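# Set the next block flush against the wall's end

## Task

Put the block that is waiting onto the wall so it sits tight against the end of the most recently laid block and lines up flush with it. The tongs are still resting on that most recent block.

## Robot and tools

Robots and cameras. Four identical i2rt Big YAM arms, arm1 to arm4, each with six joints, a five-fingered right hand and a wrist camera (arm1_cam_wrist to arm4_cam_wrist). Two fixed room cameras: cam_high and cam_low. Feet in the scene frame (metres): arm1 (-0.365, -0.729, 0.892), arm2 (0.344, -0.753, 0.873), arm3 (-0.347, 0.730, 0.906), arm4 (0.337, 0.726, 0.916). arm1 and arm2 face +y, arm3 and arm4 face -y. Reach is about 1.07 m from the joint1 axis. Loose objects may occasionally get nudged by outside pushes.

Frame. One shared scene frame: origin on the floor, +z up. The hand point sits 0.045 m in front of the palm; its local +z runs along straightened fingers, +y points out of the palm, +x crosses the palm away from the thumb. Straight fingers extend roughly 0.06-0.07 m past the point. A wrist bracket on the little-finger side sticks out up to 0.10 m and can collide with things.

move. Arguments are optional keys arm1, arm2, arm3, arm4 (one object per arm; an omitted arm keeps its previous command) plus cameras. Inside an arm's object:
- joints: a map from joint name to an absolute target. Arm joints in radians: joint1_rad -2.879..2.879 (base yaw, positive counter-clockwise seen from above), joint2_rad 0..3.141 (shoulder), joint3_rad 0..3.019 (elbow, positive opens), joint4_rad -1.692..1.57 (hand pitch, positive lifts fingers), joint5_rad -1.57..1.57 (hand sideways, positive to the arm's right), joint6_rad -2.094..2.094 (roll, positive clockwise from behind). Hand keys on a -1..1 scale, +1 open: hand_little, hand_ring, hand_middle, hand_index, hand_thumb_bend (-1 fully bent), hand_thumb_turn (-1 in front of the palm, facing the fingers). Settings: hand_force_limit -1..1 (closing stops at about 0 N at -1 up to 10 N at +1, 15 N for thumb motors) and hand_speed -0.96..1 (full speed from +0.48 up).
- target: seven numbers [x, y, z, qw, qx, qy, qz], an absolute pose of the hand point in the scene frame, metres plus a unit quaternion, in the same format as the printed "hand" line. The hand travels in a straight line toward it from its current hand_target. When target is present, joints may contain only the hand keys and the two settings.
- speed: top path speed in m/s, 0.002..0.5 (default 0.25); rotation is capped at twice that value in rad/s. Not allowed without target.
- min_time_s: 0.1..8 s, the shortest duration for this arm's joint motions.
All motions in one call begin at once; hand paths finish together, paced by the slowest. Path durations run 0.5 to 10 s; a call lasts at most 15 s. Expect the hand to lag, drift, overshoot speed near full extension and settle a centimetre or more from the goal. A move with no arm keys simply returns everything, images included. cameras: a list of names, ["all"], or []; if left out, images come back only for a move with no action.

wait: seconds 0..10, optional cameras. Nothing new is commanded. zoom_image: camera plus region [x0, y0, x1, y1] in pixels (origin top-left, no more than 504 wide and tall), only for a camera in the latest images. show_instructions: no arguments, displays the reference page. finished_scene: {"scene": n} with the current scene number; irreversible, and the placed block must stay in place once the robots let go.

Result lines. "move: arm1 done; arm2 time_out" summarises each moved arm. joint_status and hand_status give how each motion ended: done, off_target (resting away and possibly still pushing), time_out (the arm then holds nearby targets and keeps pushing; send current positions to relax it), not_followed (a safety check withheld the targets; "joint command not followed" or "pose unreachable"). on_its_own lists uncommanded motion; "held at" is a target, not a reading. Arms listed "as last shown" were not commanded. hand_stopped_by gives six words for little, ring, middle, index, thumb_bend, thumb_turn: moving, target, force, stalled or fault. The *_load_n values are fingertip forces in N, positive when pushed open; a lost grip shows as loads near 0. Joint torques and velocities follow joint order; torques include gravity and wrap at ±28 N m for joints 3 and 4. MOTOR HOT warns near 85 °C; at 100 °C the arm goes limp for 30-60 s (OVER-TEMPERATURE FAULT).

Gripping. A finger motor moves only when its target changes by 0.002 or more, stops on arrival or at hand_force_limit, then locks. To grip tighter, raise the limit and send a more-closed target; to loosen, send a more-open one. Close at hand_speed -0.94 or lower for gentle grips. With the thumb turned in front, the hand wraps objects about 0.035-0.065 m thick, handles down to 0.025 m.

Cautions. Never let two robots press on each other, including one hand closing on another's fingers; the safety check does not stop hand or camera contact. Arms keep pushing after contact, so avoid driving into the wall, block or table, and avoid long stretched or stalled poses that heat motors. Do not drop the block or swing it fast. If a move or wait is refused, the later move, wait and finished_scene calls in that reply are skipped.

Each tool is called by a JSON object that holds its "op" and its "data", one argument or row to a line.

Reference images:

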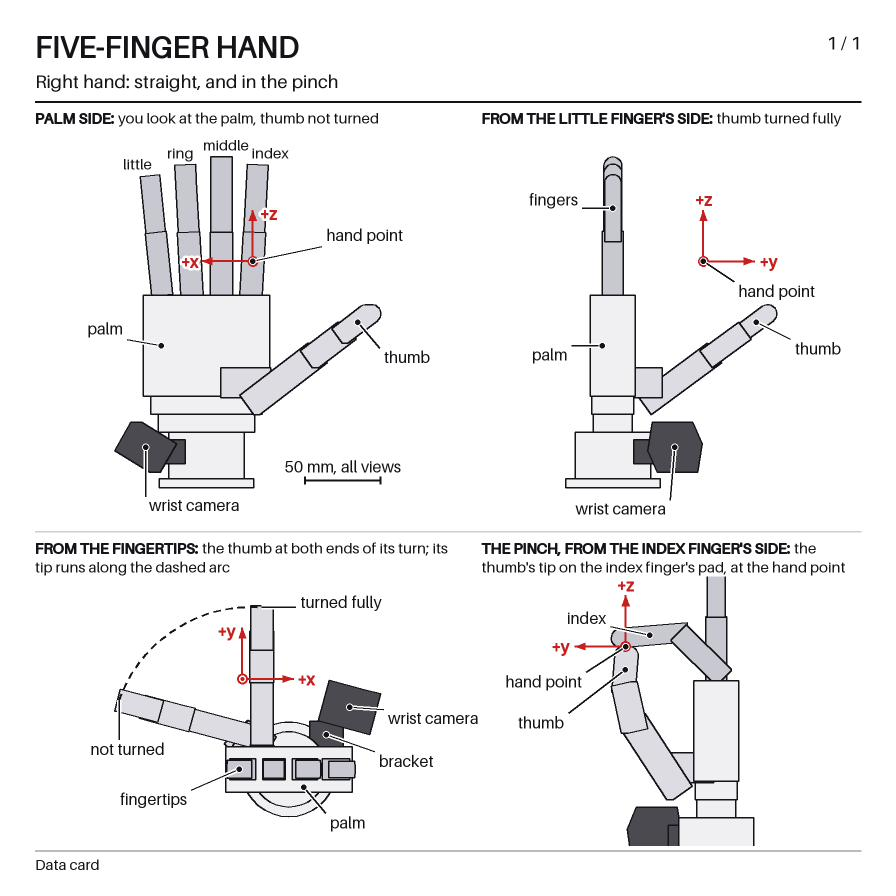

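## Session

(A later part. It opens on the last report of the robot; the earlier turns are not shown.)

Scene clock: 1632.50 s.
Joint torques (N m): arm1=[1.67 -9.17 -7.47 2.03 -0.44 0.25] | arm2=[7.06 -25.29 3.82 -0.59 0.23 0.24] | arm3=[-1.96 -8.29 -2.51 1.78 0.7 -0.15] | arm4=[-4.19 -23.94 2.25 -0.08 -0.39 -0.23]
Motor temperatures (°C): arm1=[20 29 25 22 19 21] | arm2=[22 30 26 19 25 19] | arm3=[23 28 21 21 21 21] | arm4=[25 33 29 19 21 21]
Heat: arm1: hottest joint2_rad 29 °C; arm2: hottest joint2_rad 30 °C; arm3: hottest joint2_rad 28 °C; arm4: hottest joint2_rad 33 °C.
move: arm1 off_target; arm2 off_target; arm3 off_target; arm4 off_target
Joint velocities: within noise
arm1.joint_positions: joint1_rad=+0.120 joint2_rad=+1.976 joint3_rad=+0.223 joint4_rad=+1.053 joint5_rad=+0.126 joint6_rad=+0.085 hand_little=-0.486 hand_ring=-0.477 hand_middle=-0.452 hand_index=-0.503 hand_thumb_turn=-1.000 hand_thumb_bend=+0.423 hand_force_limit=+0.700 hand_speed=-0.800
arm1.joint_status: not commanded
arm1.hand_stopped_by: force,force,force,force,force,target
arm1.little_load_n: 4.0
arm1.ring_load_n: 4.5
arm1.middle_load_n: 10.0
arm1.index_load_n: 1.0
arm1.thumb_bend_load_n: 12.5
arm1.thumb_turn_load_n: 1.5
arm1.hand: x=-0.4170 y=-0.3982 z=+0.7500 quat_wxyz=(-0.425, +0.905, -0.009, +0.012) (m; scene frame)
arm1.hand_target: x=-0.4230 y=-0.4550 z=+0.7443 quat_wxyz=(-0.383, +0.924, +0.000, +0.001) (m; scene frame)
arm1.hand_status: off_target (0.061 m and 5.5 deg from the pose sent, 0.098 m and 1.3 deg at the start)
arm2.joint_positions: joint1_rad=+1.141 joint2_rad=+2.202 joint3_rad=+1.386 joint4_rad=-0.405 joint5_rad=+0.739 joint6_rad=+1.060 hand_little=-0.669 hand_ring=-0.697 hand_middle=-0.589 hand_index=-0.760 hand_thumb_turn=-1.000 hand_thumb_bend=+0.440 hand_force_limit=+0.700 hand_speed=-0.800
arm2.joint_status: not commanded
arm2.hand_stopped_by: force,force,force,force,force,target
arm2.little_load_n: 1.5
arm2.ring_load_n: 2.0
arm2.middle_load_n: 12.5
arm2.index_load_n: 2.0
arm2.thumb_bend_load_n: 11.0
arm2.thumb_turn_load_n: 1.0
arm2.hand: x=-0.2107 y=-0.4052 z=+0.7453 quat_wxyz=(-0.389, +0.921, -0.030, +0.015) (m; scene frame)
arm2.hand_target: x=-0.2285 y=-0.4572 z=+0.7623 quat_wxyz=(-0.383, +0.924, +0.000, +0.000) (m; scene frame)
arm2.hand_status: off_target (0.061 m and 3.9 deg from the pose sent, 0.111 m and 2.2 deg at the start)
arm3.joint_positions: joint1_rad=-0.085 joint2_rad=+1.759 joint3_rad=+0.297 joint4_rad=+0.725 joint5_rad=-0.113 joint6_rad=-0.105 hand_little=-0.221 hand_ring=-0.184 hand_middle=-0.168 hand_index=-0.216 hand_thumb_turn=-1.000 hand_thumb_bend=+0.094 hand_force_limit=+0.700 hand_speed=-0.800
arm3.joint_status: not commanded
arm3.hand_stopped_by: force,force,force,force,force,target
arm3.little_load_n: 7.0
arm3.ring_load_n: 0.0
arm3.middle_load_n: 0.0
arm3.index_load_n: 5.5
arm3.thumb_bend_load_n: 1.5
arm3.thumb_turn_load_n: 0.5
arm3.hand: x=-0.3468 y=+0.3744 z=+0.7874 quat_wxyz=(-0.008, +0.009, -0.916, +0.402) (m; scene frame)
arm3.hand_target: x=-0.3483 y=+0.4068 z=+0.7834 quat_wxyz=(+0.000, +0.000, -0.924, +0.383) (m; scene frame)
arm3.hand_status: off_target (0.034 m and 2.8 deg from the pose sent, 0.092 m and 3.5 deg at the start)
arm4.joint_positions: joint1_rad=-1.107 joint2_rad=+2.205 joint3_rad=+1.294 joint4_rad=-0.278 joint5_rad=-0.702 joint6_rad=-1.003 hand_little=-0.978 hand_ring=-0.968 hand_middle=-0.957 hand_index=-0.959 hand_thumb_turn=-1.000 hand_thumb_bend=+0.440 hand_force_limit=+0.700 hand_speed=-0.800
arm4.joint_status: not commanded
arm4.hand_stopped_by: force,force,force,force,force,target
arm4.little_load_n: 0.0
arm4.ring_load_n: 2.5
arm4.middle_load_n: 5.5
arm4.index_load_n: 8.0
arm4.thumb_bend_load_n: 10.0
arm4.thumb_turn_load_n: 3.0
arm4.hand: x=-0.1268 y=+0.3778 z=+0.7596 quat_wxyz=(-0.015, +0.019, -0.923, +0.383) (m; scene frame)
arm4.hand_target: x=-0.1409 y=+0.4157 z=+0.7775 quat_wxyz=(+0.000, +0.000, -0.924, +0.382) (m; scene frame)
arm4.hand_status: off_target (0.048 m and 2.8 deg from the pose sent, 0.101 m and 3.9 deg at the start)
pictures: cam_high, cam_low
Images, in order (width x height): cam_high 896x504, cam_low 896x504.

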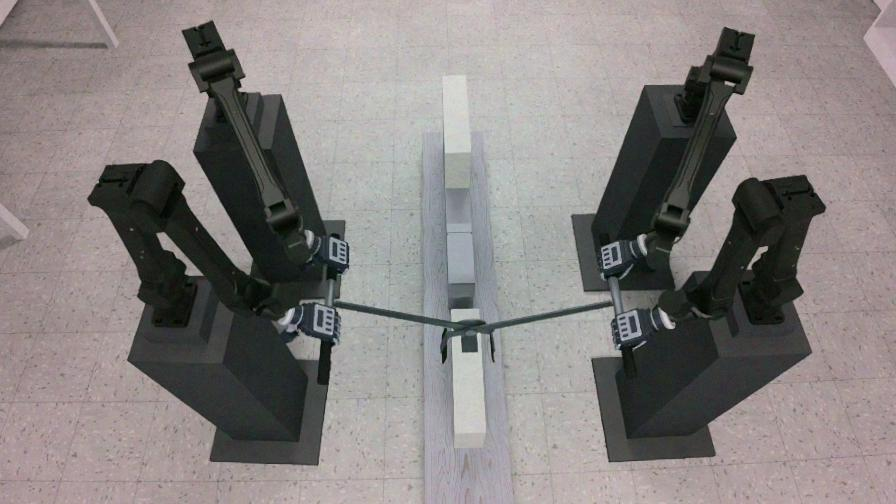

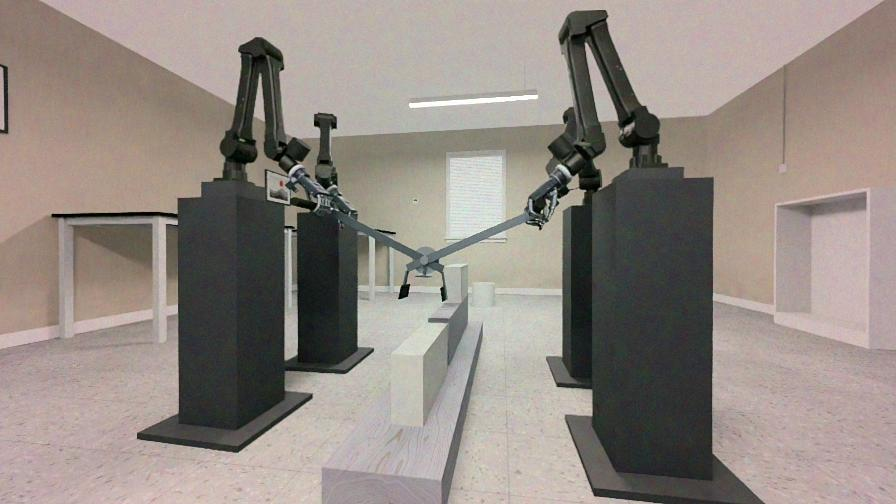

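{"op": "move", "data": {
  "arm1": {"target": [-0.426, -0.458, 0.595, 0.3827, -0.9239, 0, 0], "speed": 0.08},
  "arm2": {"target": [-0.230, -0.460, 0.632, 0.3827, -0.9239, 0, 0], "speed": 0.08},
  "arm3": {"target": [-0.349, 0.406, 0.635, 0, 0, 0.9239, -0.3827], "speed": 0.08},
  "arm4": {"target": [-0.142, 0.416, 0.650, 0, 0, 0.9239, -0.3827], "speed": 0.08},
  "cameras": ["cam_high", "cam_low"]
}}

{"op": "zoom_image", "data": {
  "camera": "cam_low",
  "region": [320, 180, 560, 440]
}}

{"op": "zoom_image", "data": {
  "camera": "cam_high",
  "region": [400, 280, 540, 460]
}}

Scene clock: 1658.33 s.
Joint torques (N m): arm1=[2.26 -4.84 -7.2 2.55 -1.61 0.37] | arm2=[6.95 -23.77 3.37 0.2 -0.36 0.42] | arm3=[-3.14 -7 -4.08 1.89 0.81 -0.23] | arm4=[-4.72 -22.89 2.17 0.21 0.09 -0.65]
Motor temperatures (°C): arm1=[20 28 26 22 19 21] | arm2=[22 28 26 19 24 19] | arm3=[23 27 21 21 22 21] | arm4=[25 34 28 19 20 20]
Heat: arm1: hottest joint2_rad 28 °C; arm2: hottest joint2_rad 28 °C; arm3: hottest joint2_rad 27 °C; arm4: hottest joint2_rad 34 °C.
move: arm1 off_target; arm2 off_target; arm3 off_target; arm4 off_target
Joint velocities: within noise
arm1.joint_positions: joint1_rad=+0.113 joint2_rad=+2.678 joint3_rad=+0.446 joint4_rad=+1.547 joint5_rad=+0.158 joint6_rad=+0.071 hand_little=-0.486 hand_ring=-0.477 hand_middle=-0.452 hand_index=-0.502 hand_thumb_turn=-1.000 hand_thumb_bend=+0.423 hand_force_limit=+0.700 hand_speed=-0.800
arm1.joint_status: not commanded
arm1.hand_stopped_by: force,force,force,force,force,target
arm1.little_load_n: 1.0
arm1.ring_load_n: 0.5
arm1.middle_load_n: 9.5
arm1.index_load_n: 4.0
arm1.thumb_bend_load_n: 12.0
arm1.thumb_turn_load_n: 1.0
arm1.hand: x=-0.4072 y=-0.4016 z=+0.6135 quat_wxyz=(-0.432, +0.901, -0.013, +0.030) (m; scene frame)
arm1.hand_target: x=-0.4217 y=-0.4568 z=+0.5992 quat_wxyz=(-0.381, +0.925, -0.001, +0.002) (m; scene frame)
arm1.hand_status: off_target (0.062 m and 7.3 deg from the pose sent, 0.166 m and 5.5 deg at the start)
arm2.joint_positions: joint1_rad=+1.144 joint2_rad=+2.445 joint3_rad=+1.422 joint4_rad=-0.210 joint5_rad=+0.754 joint6_rad=+1.041 hand_little=-0.669 hand_ring=-0.698 hand_middle=-0.589 hand_index=-0.758 hand_thumb_turn=-1.000 hand_thumb_bend=+0.440 hand_force_limit=+0.700 hand_speed=-0.800
arm2.joint_status: not commanded
arm2.hand_stopped_by: force,force,force,force,force,target
arm2.little_load_n: 0.0
arm2.ring_load_n: 0.0
arm2.middle_load_n: 13.0
arm2.index_load_n: 13.0
arm2.thumb_bend_load_n: 11.5
arm2.thumb_turn_load_n: 1.0
arm2.hand: x=-0.2003 y=-0.4097 z=+0.6219 quat_wxyz=(-0.392, +0.919, -0.018, +0.027) (m; scene frame)
arm2.hand_target: x=-0.2277 y=-0.4588 z=+0.6309 quat_wxyz=(-0.382, +0.924, +0.001, +0.000) (m; scene frame)
arm2.hand_status: off_target (0.059 m and 4.0 deg from the pose sent, 0.127 m and 3.9 deg at the start)
arm3.joint_positions: joint1_rad=-0.075 joint2_rad=+2.489 joint3_rad=+0.460 joint4_rad=+1.309 joint5_rad=-0.118 joint6_rad=-0.097 hand_little=-0.222 hand_ring=-0.184 hand_middle=-0.167 hand_index=-0.217 hand_thumb_turn=-1.000 hand_thumb_bend=+0.094 hand_force_limit=+0.700 hand_speed=-0.800
arm3.joint_status: not commanded
arm3.hand_stopped_by: force,force,force,force,force,target
arm3.little_load_n: 2.0
arm3.ring_load_n: 0.0
arm3.middle_load_n: 0.5
arm3.index_load_n: 0.0
arm3.thumb_bend_load_n: 0.0
arm3.thumb_turn_load_n: 0.0
arm3.hand: x=-0.3400 y=+0.3788 z=+0.6441 quat_wxyz=(-0.013, +0.012, -0.912, +0.409) (m; scene frame)
arm3.hand_target: x=-0.3479 y=+0.4058 z=+0.6359 quat_wxyz=(+0.000, +0.000, -0.924, +0.382) (m; scene frame)
arm3.hand_status: off_target (0.030 m and 3.9 deg from the pose sent, 0.156 m and 2.8 deg at the start)
arm4.joint_positions: joint1_rad=-1.095 joint2_rad=+2.465 joint3_rad=+1.350 joint4_rad=-0.076 joint5_rad=-0.714 joint6_rad=-0.955 hand_little=-0.977 hand_ring=-0.967 hand_middle=-0.957 hand_index=-0.959 hand_thumb_turn=-1.000 hand_thumb_bend=+0.440 hand_force_limit=+0.700 hand_speed=-0.800
arm4.joint_status: not commanded
arm4.hand_stopped_by: force,force,force,force,force,target
arm4.little_load_n: 10.0
arm4.ring_load_n: 10.0
arm4.middle_load_n: 6.0
arm4.index_load_n: 6.5
arm4.thumb_bend_load_n: 10.0
arm4.thumb_turn_load_n: 3.5
arm4.hand: x=-0.1106 y=+0.3735 z=+0.6399 quat_wxyz=(-0.031, +0.003, -0.922, +0.386) (m; scene frame)
arm4.hand_target: x=-0.1397 y=+0.4148 z=+0.6488 quat_wxyz=(+0.000, -0.001, -0.924, +0.382) (m; scene frame)
arm4.hand_status: off_target (0.054 m and 3.6 deg from the pose sent, 0.117 m and 2.8 deg at the start)
pictures: cam_high, cam_low
Images, in order (width x height): cam_high 896x504, cam_low 896x504.

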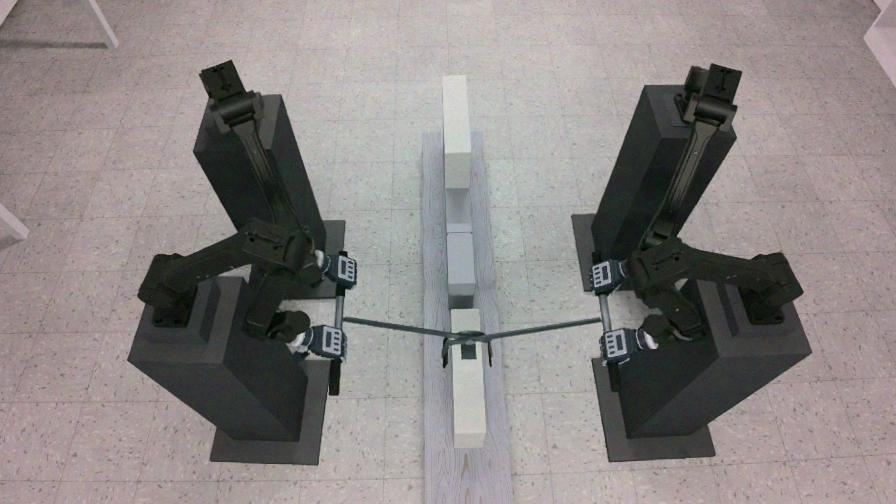

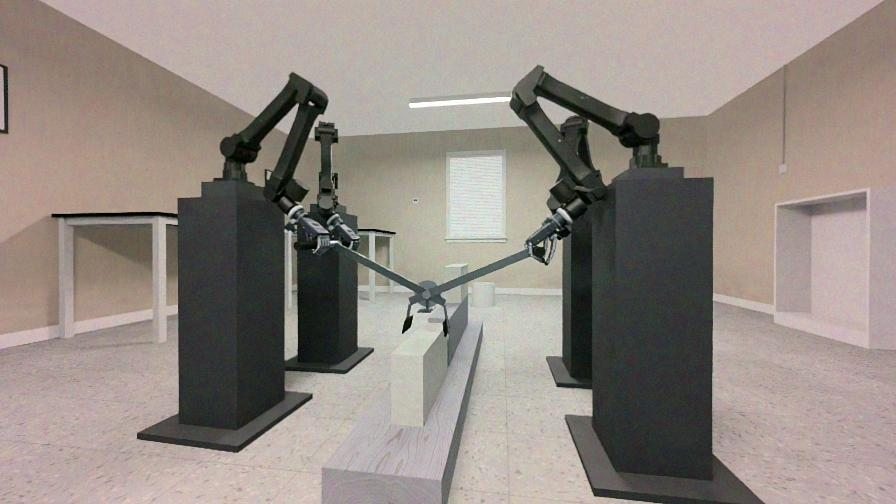

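Scaled by 1.938.

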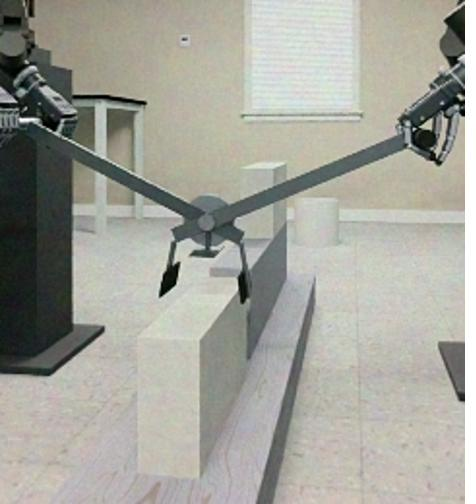

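Scaled by 2.800.

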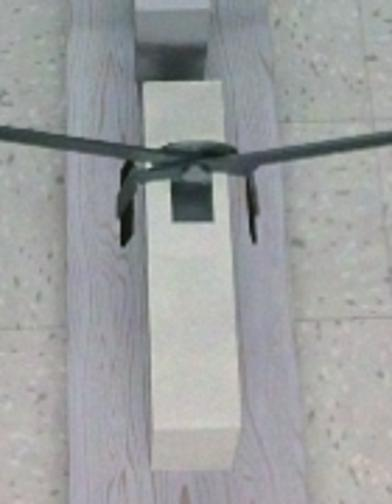

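{"op": "move", "data": {
  "arm1": {"target": [-0.440, -0.455, 0.505, 0.3420, -0.9397, 0, 0], "speed": 0.06},
  "arm2": {"target": [-0.242, -0.458, 0.535, 0.3827, -0.9239, 0, 0], "speed": 0.06},
  "arm3": {"target": [-0.362, 0.408, 0.552, 0, 0, 0.9239, -0.3827], "speed": 0.06},
  "arm4": {"target": [-0.158, 0.418, 0.556, 0, 0, 0.9239, -0.3827], "speed": 0.06},
  "cameras": ["cam_high", "cam_low"]
}}

{"op": "zoom_image", "data": {
  "camera": "cam_low",
  "region": [320, 180, 560, 440]
}}

{"op": "zoom_image", "data": {
  "camera": "cam_high",
  "region": [400, 280, 540, 460]
}}

Scene clock: 1672.33 s.
Joint torques (N m): arm1=[3.08 -7.59 -5.33 0.59 -1.32 0.55] | arm2=[7 -23.18 3.75 0.44 -0.13 0.4] | arm3=[-4.48 -7.3 -4.71 1.95 0.48 -0.32] | arm4=[-5.48 -21.89 3.03 0.31 -0.13 -0.65]
Motor temperatures (°C): arm1=[20 27 26 22 21 21] | arm2=[22 27 26 19 24 19] | arm3=[23 27 21 21 22 21] | arm4=[25 33 28 19 20 21]
Heat: arm1: hottest joint2_rad 27 °C; arm2: hottest joint2_rad 27 °C; arm3: hottest joint2_rad 27 °C; arm4: hottest joint2_rad 33 °C.
move: arm1 off_target; arm2 off_target; arm3 off_target; arm4 off_target
Joint velocities: within noise
arm1.joint_positions: joint1_rad=+0.150 joint2_rad=+2.874 joint3_rad=+0.651 joint4_rad=+1.450 joint5_rad=+0.175 joint6_rad=+0.104 hand_little=-0.486 hand_ring=-0.477 hand_middle=-0.452 hand_index=-0.502 hand_thumb_turn=-1.000 hand_thumb_bend=+0.423 hand_force_limit=+0.700 hand_speed=-0.800
arm1.joint_status: not commanded
arm1.hand_stopped_by: force,force,force,force,force,target
arm1.little_load_n: 2.5
arm1.ring_load_n: 0.5
arm1.middle_load_n: 9.5
arm1.index_load_n: 3.0
arm1.thumb_bend_load_n: 12.0
arm1.thumb_turn_load_n: 1.5
arm1.hand: x=-0.4177 y=-0.4053 z=+0.5238 quat_wxyz=(-0.394, +0.919, -0.011, +0.029) (m; scene frame)
arm1.hand_target: x=-0.4348 y=-0.4549 z=+0.5085 quat_wxyz=(-0.341, +0.940, +0.000, +0.002) (m; scene frame)
arm1.hand_status: off_target (0.058 m and 7.4 deg from the pose sent, 0.125 m and 11.9 deg at the start)
arm2.joint_positions: joint1_rad=+1.146 joint2_rad=+2.661 joint3_rad=+1.566 joint4_rad=-0.144 joint5_rad=+0.749 joint6_rad=+1.050 hand_little=-0.669 hand_ring=-0.698 hand_middle=-0.589 hand_index=-0.758 hand_thumb_turn=-1.000 hand_thumb_bend=+0.440 hand_force_limit=+0.700 hand_speed=-0.800
arm2.joint_status: not commanded
arm2.hand_stopped_by: force,force,force,force,force,target
arm2.little_load_n: 0.0
arm2.ring_load_n: 0.0
arm2.middle_load_n: 13.0
arm2.index_load_n: 11.5
arm2.thumb_bend_load_n: 11.5
arm2.thumb_turn_load_n: 1.0
arm2.hand: x=-0.2100 y=-0.4085 z=+0.5318 quat_wxyz=(-0.389, +0.921, -0.020, +0.026) (m; scene frame)
arm2.hand_target: x=-0.2392 y=-0.4573 z=+0.5345 quat_wxyz=(-0.382, +0.924, +0.001, +0.000) (m; scene frame)
arm2.hand_status: off_target (0.059 m and 3.9 deg from the pose sent, 0.108 m and 4.0 deg at the start)
arm3.joint_positions: joint1_rad=-0.115 joint2_rad=+2.765 joint3_rad=+0.644 joint4_rad=+1.398 joint5_rad=-0.149 joint6_rad=-0.127 hand_little=-0.222 hand_ring=-0.184 hand_middle=-0.168 hand_index=-0.217 hand_thumb_turn=-1.000 hand_thumb_bend=+0.094 hand_force_limit=+0.700 hand_speed=-0.800
arm3.joint_status: not commanded
arm3.hand_stopped_by: force,force,force,force,force,target
arm3.little_load_n: 2.5
arm3.ring_load_n: 0.0
arm3.middle_load_n: 0.5
arm3.index_load_n: 0.0
arm3.thumb_bend_load_n: 0.0
arm3.thumb_turn_load_n: 0.0
arm3.hand: x=-0.3502 y=+0.3768 z=+0.5610 quat_wxyz=(-0.012, +0.013, -0.912, +0.410) (m; scene frame)
arm3.hand_target: x=-0.3601 y=+0.4075 z=+0.5530 quat_wxyz=(-0.001, +0.000, -0.924, +0.383) (m; scene frame)
arm3.hand_status: off_target (0.035 m and 4.0 deg from the pose sent, 0.099 m and 3.9 deg at the start)
arm4.joint_positions: joint1_rad=-1.102 joint2_rad=+2.678 joint3_rad=+1.507 joint4_rad=-0.028 joint5_rad=-0.713 joint6_rad=-0.973 hand_little=-0.977 hand_ring=-0.967 hand_middle=-0.957 hand_index=-0.959 hand_thumb_turn=-1.000 hand_thumb_bend=+0.440 hand_force_limit=+0.700 hand_speed=-0.800
arm4.joint_status: not commanded
arm4.hand_stopped_by: force,force,force,force,force,target
arm4.little_load_n: 7.5
arm4.ring_load_n: 8.5
arm4.middle_load_n: 5.5
arm4.index_load_n: 6.5
arm4.thumb_bend_load_n: 10.0
arm4.thumb_turn_load_n: 3.0
arm4.hand: x=-0.1227 y=+0.3724 z=+0.5545 quat_wxyz=(-0.029, +0.006, -0.923, +0.385) (m; scene frame)
arm4.hand_target: x=-0.1551 y=+0.4171 z=+0.5557 quat_wxyz=(+0.000, -0.001, -0.924, +0.382) (m; scene frame)
arm4.hand_status: off_target (0.058 m and 3.4 deg from the pose sent, 0.106 m and 3.6 deg at the start)
pictures: cam_high, cam_low
Images, in order (width x height): cam_high 896x504, cam_low 896x504.

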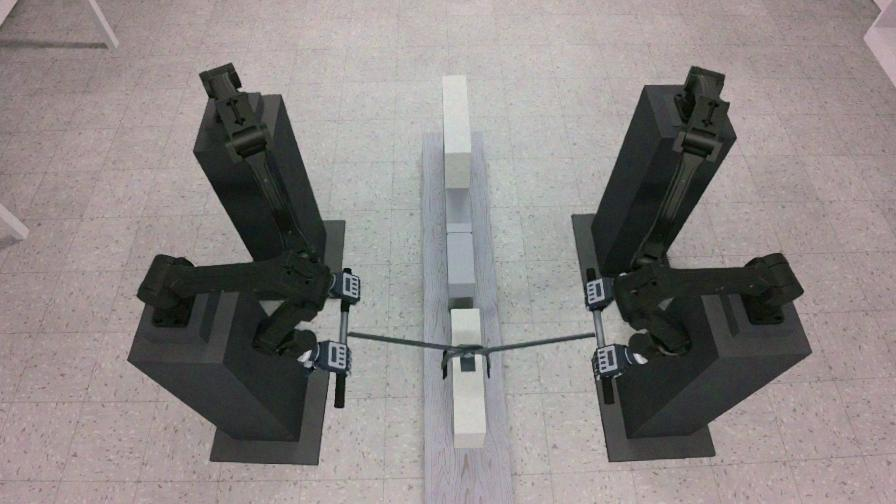

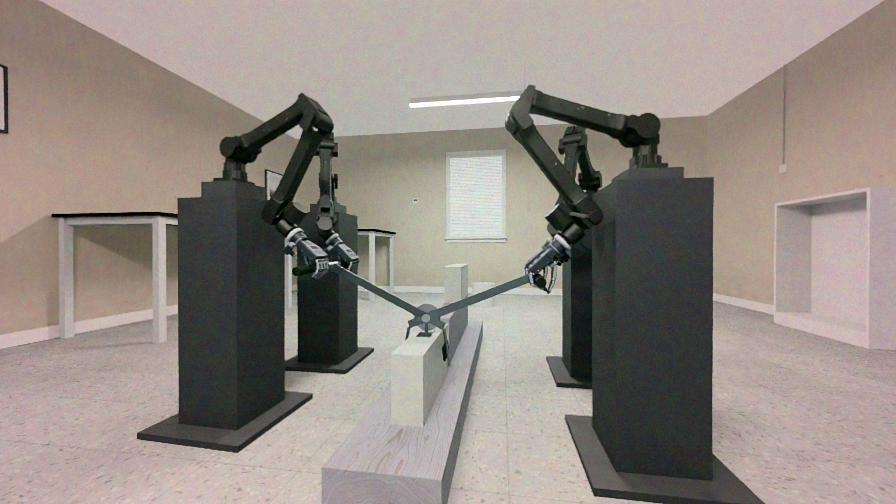

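Scaled by 1.938.

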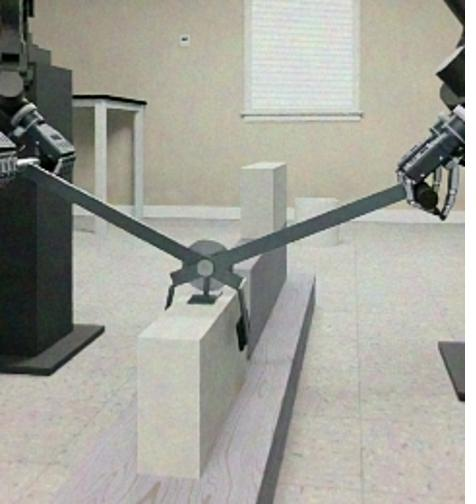

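Scaled by 2.800.

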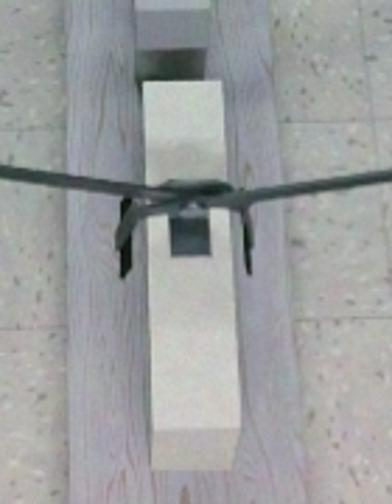

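{"op": "move", "data": {
  "arm1": {"target": [-0.428, -0.390, 0.590, 0.3827, -0.9239, 0, 0], "speed": 0.05},
  "arm2": {"target": [-0.228, -0.383, 0.607, 0.3827, -0.9239, 0, 0], "speed": 0.05},
  "arm3": {"target": [-0.358, 0.342, 0.628, 0, 0, 0.9239, -0.3827], "speed": 0.05},
  "arm4": {"target": [-0.145, 0.348, 0.630, 0, 0, 0.9239, -0.3827], "speed": 0.05}
}}

{"op": "move", "data": {
  "arm1": {"target": [-0.428, -0.376, 0.630, 0.3827, -0.9239, 0, 0], "speed": 0.05},
  "arm2": {"target": [-0.228, -0.368, 0.652, 0.3827, -0.9239, 0, 0], "speed": 0.05},
  "arm3": {"target": [-0.358, 0.328, 0.668, 0, 0, 0.9239, -0.3827], "speed": 0.05},
  "arm4": {"target": [-0.145, 0.335, 0.675, 0, 0, 0.9239, -0.3827], "speed": 0.05},
  "cameras": ["cam_high", "cam_low"]
}}

{"op": "zoom_image", "data": {
  "camera": "cam_low",
  "region": [320, 180, 560, 440]
}}

{"op": "zoom_image", "data": {
  "camera": "cam_high",
  "region": [400, 280, 540, 460]
}}

Scene clock: 1693.63 s.
Joint torques (N m): arm1=[-0.62 -15.33 -5.86 2.22 -0.69 -0.08] | arm2=[1.14 -27.16 3.9 0.44 0.49 -0.26] | arm3=[-1.03 -12.57 -2.33 2.21 0.45 -0.24] | arm4=[-0.38 -26.81 2.32 0.17 -0.71 0.23]
Motor temperatures (°C): arm1=[20 27 27 22 22 21] | arm2=[22 27 25 19 23 19] | arm3=[23 26 22 21 22 21] | arm4=[25 34 27 19 20 21]
Heat: arm1: hottest joint2_rad 27 °C; arm2: hottest joint2_rad 27 °C; arm3: hottest joint2_rad 26 °C; arm4: hottest joint2_rad 34 °C.
move: arm1 off_target; arm2 off_target; arm3 off_target; arm4 off_target
Joint velocities: within noise
arm1.joint_positions: joint1_rad=+0.128 joint2_rad=+2.649 joint3_rad=+0.571 joint4_rad=+1.296 joint5_rad=+0.115 joint6_rad=+0.097 hand_little=-0.486 hand_ring=-0.477 hand_middle=-0.452 hand_index=-0.502 hand_thumb_turn=-1.000 hand_thumb_bend=+0.423 hand_force_limit=+0.700 hand_speed=-0.800
arm1.joint_status: not commanded
arm1.hand_stopped_by: force,force,force,force,force,target
arm1.little_load_n: 0.5
arm1.ring_load_n: 0.0
arm1.middle_load_n: 10.0
arm1.index_load_n: 3.0
arm1.thumb_bend_load_n: 12.0
arm1.thumb_turn_load_n: 1.0
arm1.hand: x=-0.4252 y=-0.3793 z=+0.5770 quat_wxyz=(-0.388, +0.922, -0.006, +0.008) (m; scene frame)
arm1.hand_target: x=-0.4279 y=-0.3899 z=+0.5892 quat_wxyz=(-0.383, +0.924, +0.000, +0.000) (m; scene frame)
arm1.hand_status: off_target (0.017 m and 1.3 deg from the pose sent, 0.069 m and 3.9 deg at the start)
arm2.joint_positions: joint1_rad=+1.097 joint2_rad=+2.566 joint3_rad=+1.531 joint4_rad=-0.143 joint5_rad=+0.688 joint6_rad=+0.978 hand_little=-0.669 hand_ring=-0.697 hand_middle=-0.589 hand_index=-0.759 hand_thumb_turn=-1.000 hand_thumb_bend=+0.440 hand_force_limit=+0.700 hand_speed=-0.800
arm2.joint_status: not commanded
arm2.hand_stopped_by: force,force,force,force,force,target
arm2.little_load_n: 0.0
arm2.ring_load_n: 1.0
arm2.middle_load_n: 13.0
arm2.index_load_n: 2.5
arm2.thumb_bend_load_n: 11.5
arm2.thumb_turn_load_n: 0.5
arm2.hand: x=-0.2144 y=-0.3826 z=+0.5765 quat_wxyz=(-0.377, +0.926, -0.015, +0.009) (m; scene frame)
arm2.hand_target: x=-0.2282 y=-0.3828 z=+0.6060 quat_wxyz=(-0.383, +0.924, +0.000, +0.000) (m; scene frame)
arm2.hand_status: off_target (0.033 m and 2.1 deg from the pose sent, 0.081 m and 3.8 deg at the start)
arm3.joint_positions: joint1_rad=-0.102 joint2_rad=+2.482 joint3_rad=+0.594 joint4_rad=+1.076 joint5_rad=-0.110 joint6_rad=-0.099 hand_little=-0.222 hand_ring=-0.184 hand_middle=-0.168 hand_index=-0.217 hand_thumb_turn=-1.000 hand_thumb_bend=+0.094 hand_force_limit=+0.700 hand_speed=-0.800
arm3.joint_status: not commanded
arm3.hand_stopped_by: force,force,force,force,force,target
arm3.little_load_n: 2.5
arm3.ring_load_n: 0.0
arm3.middle_load_n: 0.0
arm3.index_load_n: 0.0
arm3.thumb_bend_load_n: 0.0
arm3.thumb_turn_load_n: 0.0
arm3.hand: x=-0.3550 y=+0.3516 z=+0.6118 quat_wxyz=(-0.009, -0.004, -0.930, +0.367) (m; scene frame)
arm3.hand_target: x=-0.3579 y=+0.3421 z=+0.6274 quat_wxyz=(+0.000, +0.000, -0.924, +0.383) (m; scene frame)
arm3.hand_status: off_target (0.019 m and 2.3 deg from the pose sent, 0.076 m and 4.0 deg at the start)
arm4.joint_positions: joint1_rad=-1.058 joint2_rad=+2.595 joint3_rad=+1.476 joint4_rad=-0.035 joint5_rad=-0.653 joint6_rad=-0.933 hand_little=-0.978 hand_ring=-0.967 hand_middle=-0.957 hand_index=-0.959 hand_thumb_turn=-1.000 hand_thumb_bend=+0.440 hand_force_limit=+0.700 hand_speed=-0.800
arm4.joint_status: not commanded
arm4.hand_stopped_by: force,force,force,force,force,target
arm4.little_load_n: 3.0
arm4.ring_load_n: 5.0
arm4.middle_load_n: 5.0
arm4.index_load_n: 5.5
arm4.thumb_bend_load_n: 10.0
arm4.thumb_turn_load_n: 3.0
arm4.hand: x=-0.1285 y=+0.3497 z=+0.5906 quat_wxyz=(-0.010, +0.010, -0.928, +0.371) (m; scene frame)
arm4.hand_target: x=-0.1449 y=+0.3477 z=+0.6277 quat_wxyz=(+0.000, +0.000, -0.924, +0.383) (m; scene frame)
arm4.hand_status: off_target (0.043 m and 2.1 deg from the pose sent, 0.082 m and 3.4 deg at the start)
pictures: none

Scene clock: 1695.23 s.
Joint torques (N m): arm1=[-0.38 -17.55 -6.79 2.56 -0.64 0.13] | arm2=[1.96 -28.98 3.99 0.17 0.59 -0.18] | arm3=[-2.14 -15.44 -3.19 2.56 0.37 -0.33] | arm4=[-1.2 -30.33 2.09 -0.5 -1.08 0.16]
Motor temperatures (°C): arm1=[20 27 27 22 22 21] | arm2=[22 27 25 19 24 19] | arm3=[23 26 22 21 22 21] | arm4=[25 34 27 19 20 21]
Heat: arm1: hottest joint2_rad 27 °C; arm2: hottest joint2_rad 27 °C; arm3: hottest joint2_rad 26 °C; arm4: hottest joint2_rad 34 °C.
move: arm1 off_target; arm2 off_target; arm3 off_target; arm4 off_target
Joint velocities: within noise
arm1.joint_positions: joint1_rad=+0.110 joint2_rad=+2.508 joint3_rad=+0.542 joint4_rad=+1.167 joint5_rad=+0.108 joint6_rad=+0.072 hand_little=-0.485 hand_ring=-0.477 hand_middle=-0.452 hand_index=-0.503 hand_thumb_turn=-1.000 hand_thumb_bend=+0.423 hand_force_limit=+0.700 hand_speed=-0.800
arm1.joint_status: not commanded
arm1.hand_stopped_by: force,force,force,force,force,target
arm1.little_load_n: 7.0
arm1.ring_load_n: 3.5
arm1.middle_load_n: 10.0
arm1.index_load_n: 2.0
arm1.thumb_bend_load_n: 12.0
arm1.thumb_turn_load_n: 1.0
arm1.hand: x=-0.4205 y=-0.3652 z=+0.6056 quat_wxyz=(-0.379, +0.925, -0.001, +0.014) (m; scene frame)
arm1.hand_target: x=-0.4277 y=-0.3758 z=+0.6276 quat_wxyz=(-0.383, +0.924, +0.000, +0.000) (m; scene frame)
arm1.hand_status: off_target (0.028 m and 1.7 deg from the pose sent, 0.053 m and 1.3 deg at the start)
arm2.joint_positions: joint1_rad=+1.066 joint2_rad=+2.503 joint3_rad=+1.518 joint4_rad=-0.187 joint5_rad=+0.675 joint6_rad=+0.942 hand_little=-0.669 hand_ring=-0.697 hand_middle=-0.589 hand_index=-0.759 hand_thumb_turn=-1.000 hand_thumb_bend=+0.440 hand_force_limit=+0.700 hand_speed=-0.800
arm2.joint_status: not commanded
arm2.hand_stopped_by: force,force,force,force,force,target
arm2.little_load_n: 1.0
arm2.ring_load_n: 3.5
arm2.middle_load_n: 13.0
arm2.index_load_n: 2.5
arm2.thumb_bend_load_n: 11.5
arm2.thumb_turn_load_n: 1.0
arm2.hand: x=-0.2085 y=-0.3646 z=+0.6076 quat_wxyz=(-0.372, +0.928, -0.012, +0.016) (m; scene frame)
arm2.hand_target: x=-0.2281 y=-0.3677 z=+0.6497 quat_wxyz=(-0.383, +0.924, +0.000, +0.000) (m; scene frame)
arm2.hand_status: off_target (0.049 m and 2.6 deg from the pose sent, 0.078 m and 2.1 deg at the start)
arm3.joint_positions: joint1_rad=-0.080 joint2_rad=+2.367 joint3_rad=+0.587 joint4_rad=+0.941 joint5_rad=-0.101 joint6_rad=-0.082 hand_little=-0.222 hand_ring=-0.184 hand_middle=-0.167 hand_index=-0.216 hand_thumb_turn=-1.000 hand_thumb_bend=+0.094 hand_force_limit=+0.700 hand_speed=-0.800
arm3.joint_status: not commanded
arm3.hand_stopped_by: force,force,force,force,force,target
arm3.little_load_n: 2.5
arm3.ring_load_n: 0.5
arm3.middle_load_n: 1.0
arm3.index_load_n: 7.5
arm3.thumb_bend_load_n: 0.0
arm3.thumb_turn_load_n: 0.0
arm3.hand: x=-0.3491 y=+0.3401 z=+0.6354 quat_wxyz=(-0.014, -0.004, -0.935, +0.354) (m; scene frame)
arm3.hand_target: x=-0.3574 y=+0.3284 z=+0.6651 quat_wxyz=(+0.000, +0.000, -0.924, +0.383) (m; scene frame)
arm3.hand_status: off_target (0.036 m and 3.9 deg from the pose sent, 0.061 m and 2.3 deg at the start)
arm4.joint_positions: joint1_rad=-1.026 joint2_rad=+2.546 joint3_rad=+1.460 joint4_rad=-0.063 joint5_rad=-0.632 joint6_rad=-0.899 hand_little=-0.978 hand_ring=-0.967 hand_middle=-0.957 hand_index=-0.960 hand_thumb_turn=-1.000 hand_thumb_bend=+0.440 hand_force_limit=+0.700 hand_speed=-0.800
arm4.joint_status: not commanded
arm4.hand_stopped_by: force,force,force,force,force,target
arm4.little_load_n: 2.5
arm4.ring_load_n: 5.5
arm4.middle_load_n: 6.0
arm4.index_load_n: 10.5
arm4.thumb_bend_load_n: 10.0
arm4.thumb_turn_load_n: 3.0
arm4.hand: x=-0.1213 y=+0.3345 z=+0.6127 quat_wxyz=(-0.014, +0.008, -0.931, +0.365) (m; scene frame)
arm4.hand_target: x=-0.1450 y=+0.3342 z=+0.6695 quat_wxyz=(+0.000, +0.000, -0.924, +0.383) (m; scene frame)
arm4.hand_status: off_target (0.067 m and 2.9 deg from the pose sent, 0.087 m and 2.1 deg at the start)
pictures: cam_high, cam_low
Images, in order (width x height): cam_high 896x504, cam_low 896x504.

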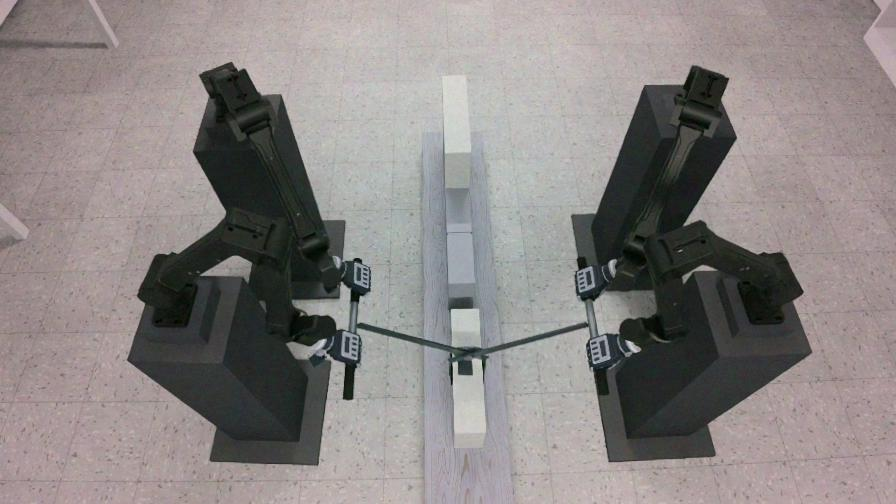

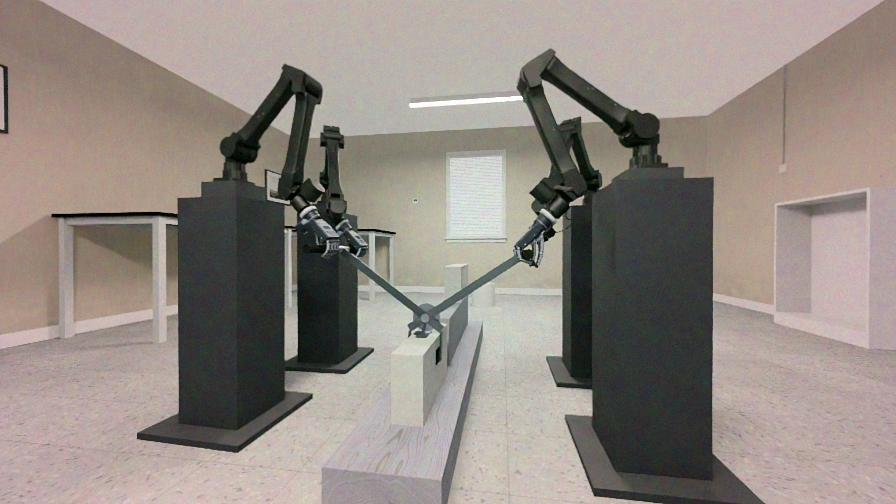

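Scaled by 1.938.

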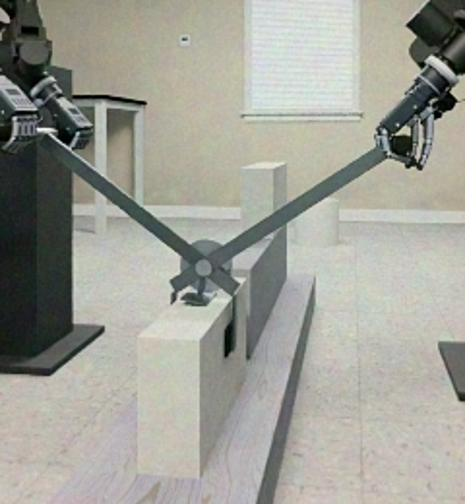

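Scaled by 2.800.

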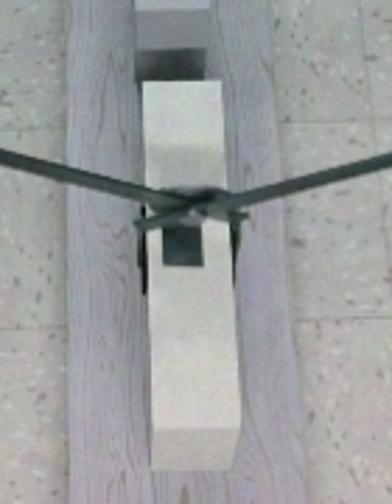

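{"op": "move", "data": {
  "arm1": {"target": [-0.428, -0.366, 0.690, 0.3827, -0.9239, 0, 0], "speed": 0.05},
  "arm2": {"target": [-0.230, -0.358, 0.725, 0.3827, -0.9239, 0, 0], "speed": 0.05},
  "arm3": {"target": [-0.360, 0.318, 0.725, 0, 0, 0.9239, -0.3827], "speed": 0.05},
  "arm4": {"target": [-0.148, 0.325, 0.750, 0, 0, 0.9239, -0.3827], "speed": 0.05},
  "cameras": ["cam_high", "cam_low"]
}}

{"op": "zoom_image", "data": {
  "camera": "cam_low",
  "region": [320, 180, 560, 440]
}}

{"op": "zoom_image", "data": {
  "camera": "cam_high",
  "region": [400, 280, 540, 460]
}}

Scene clock: 1708.40 s.
Joint torques (N m): arm1=[-0.03 -20.89 -6.69 2.99 -0.69 0.26] | arm2=[1.85 -31.56 5.24 0.01 0.93 -0.25] | arm3=[-2.37 -16.85 -1.65 2.8 0.39 -0.43] | arm4=[-0.03 -32.09 3.41 -0.76 -1.15 0.29]
Motor temperatures (°C): arm1=[20 28 27 22 21 21] | arm2=[22 28 25 19 24 19] | arm3=[23 26 22 21 22 21] | arm4=[25 36 27 19 21 21]
Heat: arm1: hottest joint2_rad 28 °C; arm2: hottest joint2_rad 28 °C; arm3: hottest joint2_rad 26 °C; arm4: hottest joint2_rad 36 °C.
move: arm1 off_target; arm2 off_target; arm3 off_target; arm4 off_target
Joint velocities: within noise
arm1.joint_positions: joint1_rad=+0.100 joint2_rad=+2.300 joint3_rad=+0.490 joint4_rad=+0.966 joint5_rad=+0.104 joint6_rad=+0.057 hand_little=-0.485 hand_ring=-0.477 hand_middle=-0.452 hand_index=-0.502 hand_thumb_turn=-1.000 hand_thumb_bend=+0.423 hand_force_limit=+0.700 hand_speed=-0.800
arm1.joint_status: not commanded
arm1.hand_stopped_by: force,force,force,force,force,target
arm1.little_load_n: 7.0
arm1.ring_load_n: 4.5
arm1.middle_load_n: 9.5
arm1.index_load_n: 10.0
arm1.thumb_bend_load_n: 12.5
arm1.thumb_turn_load_n: 1.5
arm1.hand: x=-0.4167 y=-0.3617 z=+0.6478 quat_wxyz=(-0.358, +0.934, +0.003, +0.020) (m; scene frame)
arm1.hand_target: x=-0.4273 y=-0.3660 z=+0.6836 quat_wxyz=(-0.382, +0.924, +0.000, +0.000) (m; scene frame)
arm1.hand_status: off_target (0.044 m and 3.8 deg from the pose sent, 0.085 m and 1.7 deg at the start)
arm2.joint_positions: joint1_rad=+1.054 joint2_rad=+2.405 joint3_rad=+1.498 joint4_rad=-0.292 joint5_rad=+0.662 joint6_rad=+0.936 hand_little=-0.669 hand_ring=-0.697 hand_middle=-0.589 hand_index=-0.759 hand_thumb_turn=-1.000 hand_thumb_bend=+0.440 hand_force_limit=+0.700 hand_speed=-0.800
arm2.joint_status: not commanded
arm2.hand_stopped_by: force,force,force,force,force,target
arm2.little_load_n: 1.5
arm2.ring_load_n: 4.5
arm2.middle_load_n: 13.0
arm2.index_load_n: 3.5
arm2.thumb_bend_load_n: 11.0
arm2.thumb_turn_load_n: 1.0
arm2.hand: x=-0.2043 y=-0.3606 z=+0.6550 quat_wxyz=(-0.361, +0.932, -0.009, +0.025) (m; scene frame)
arm2.hand_target: x=-0.2298 y=-0.3576 z=+0.7206 quat_wxyz=(-0.383, +0.924, +0.000, +0.000) (m; scene frame)
arm2.hand_status: off_target (0.075 m and 4.0 deg from the pose sent, 0.120 m and 2.6 deg at the start)
arm3.joint_positions: joint1_rad=-0.076 joint2_rad=+2.171 joint3_rad=+0.541 joint4_rad=+0.746 joint5_rad=-0.100 joint6_rad=-0.070 hand_little=-0.221 hand_ring=-0.184 hand_middle=-0.167 hand_index=-0.216 hand_thumb_turn=-1.000 hand_thumb_bend=+0.094 hand_force_limit=+0.700 hand_speed=-0.800
arm3.joint_status: not commanded
arm3.hand_stopped_by: force,force,force,force,force,target
arm3.little_load_n: 6.0
arm3.ring_load_n: 1.5
arm3.middle_load_n: 0.5
arm3.index_load_n: 4.5
arm3.thumb_bend_load_n: 0.0
arm3.thumb_turn_load_n: 0.0
arm3.hand: x=-0.3473 y=+0.3418 z=+0.6803 quat_wxyz=(-0.019, -0.009, -0.943, +0.333) (m; scene frame)
arm3.hand_target: x=-0.3590 y=+0.3187 z=+0.7202 quat_wxyz=(+0.000, -0.001, -0.924, +0.382) (m; scene frame)
arm3.hand_status: off_target (0.052 m and 6.6 deg from the pose sent, 0.093 m and 3.9 deg at the start)
arm4.joint_positions: joint1_rad=-1.024 joint2_rad=+2.435 joint3_rad=+1.422 joint4_rad=-0.169 joint5_rad=-0.625 joint6_rad=-0.899 hand_little=-0.978 hand_ring=-0.967 hand_middle=-0.957 hand_index=-0.959 hand_thumb_turn=-1.000 hand_thumb_bend=+0.440 hand_force_limit=+0.700 hand_speed=-0.800
arm4.joint_status: not commanded
arm4.hand_stopped_by: force,force,force,force,force,target
arm4.little_load_n: 1.5
arm4.ring_load_n: 5.5
arm4.middle_load_n: 7.0
arm4.index_load_n: 12.0
arm4.thumb_bend_load_n: 10.0
arm4.thumb_turn_load_n: 3.0
arm4.hand: x=-0.1183 y=+0.3365 z=+0.6625 quat_wxyz=(-0.026, +0.003, -0.935, +0.354) (m; scene frame)
arm4.hand_target: x=-0.1469 y=+0.3245 z=+0.7419 quat_wxyz=(+0.000, +0.001, -0.924, +0.383) (m; scene frame)
arm4.hand_status: off_target (0.093 m and 4.6 deg from the pose sent, 0.140 m and 2.9 deg at the start; pose on its path clipped on 7 of 71 steps)
pictures: cam_high, cam_low
Images, in order (width x height): cam_high 896x504, cam_low 896x504.

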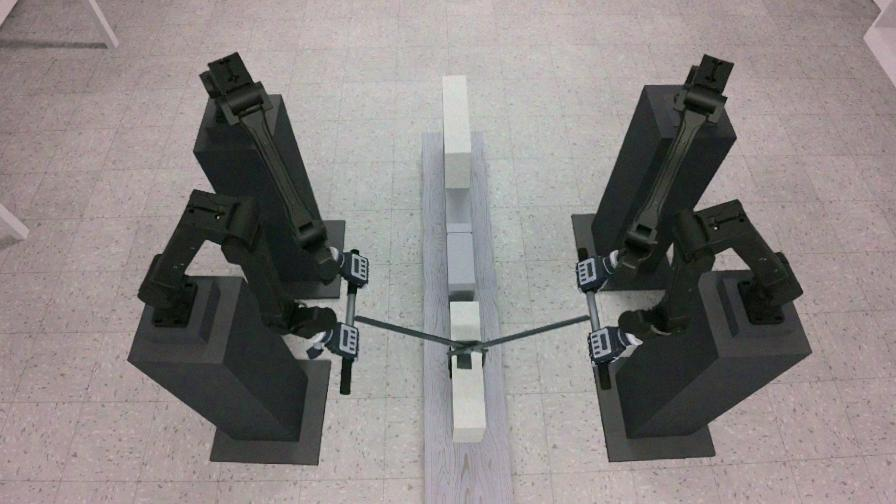

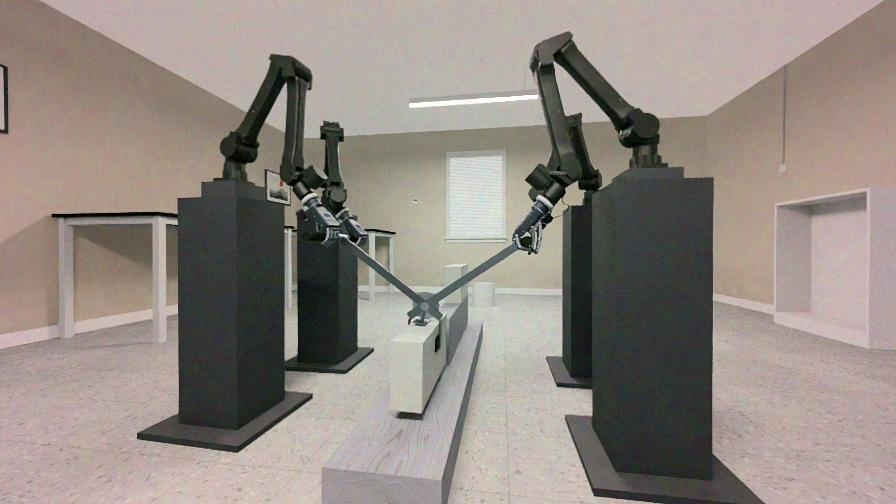

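Scaled by 1.938.

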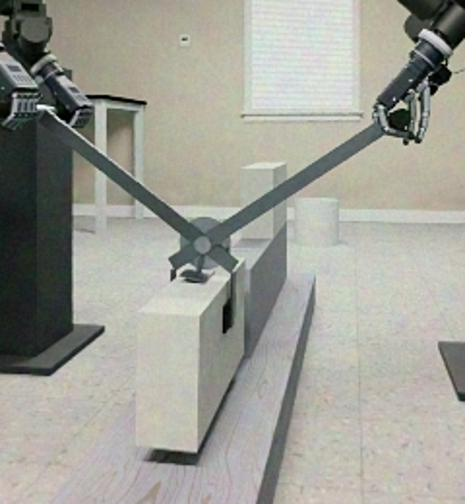

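Scaled by 2.800.

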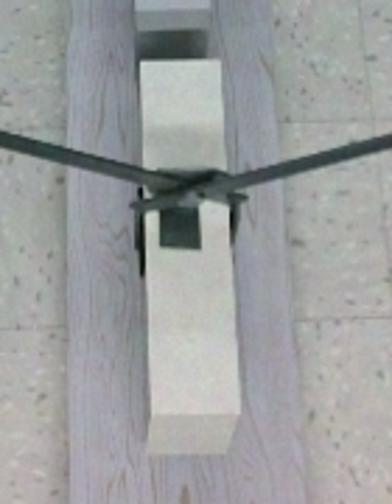

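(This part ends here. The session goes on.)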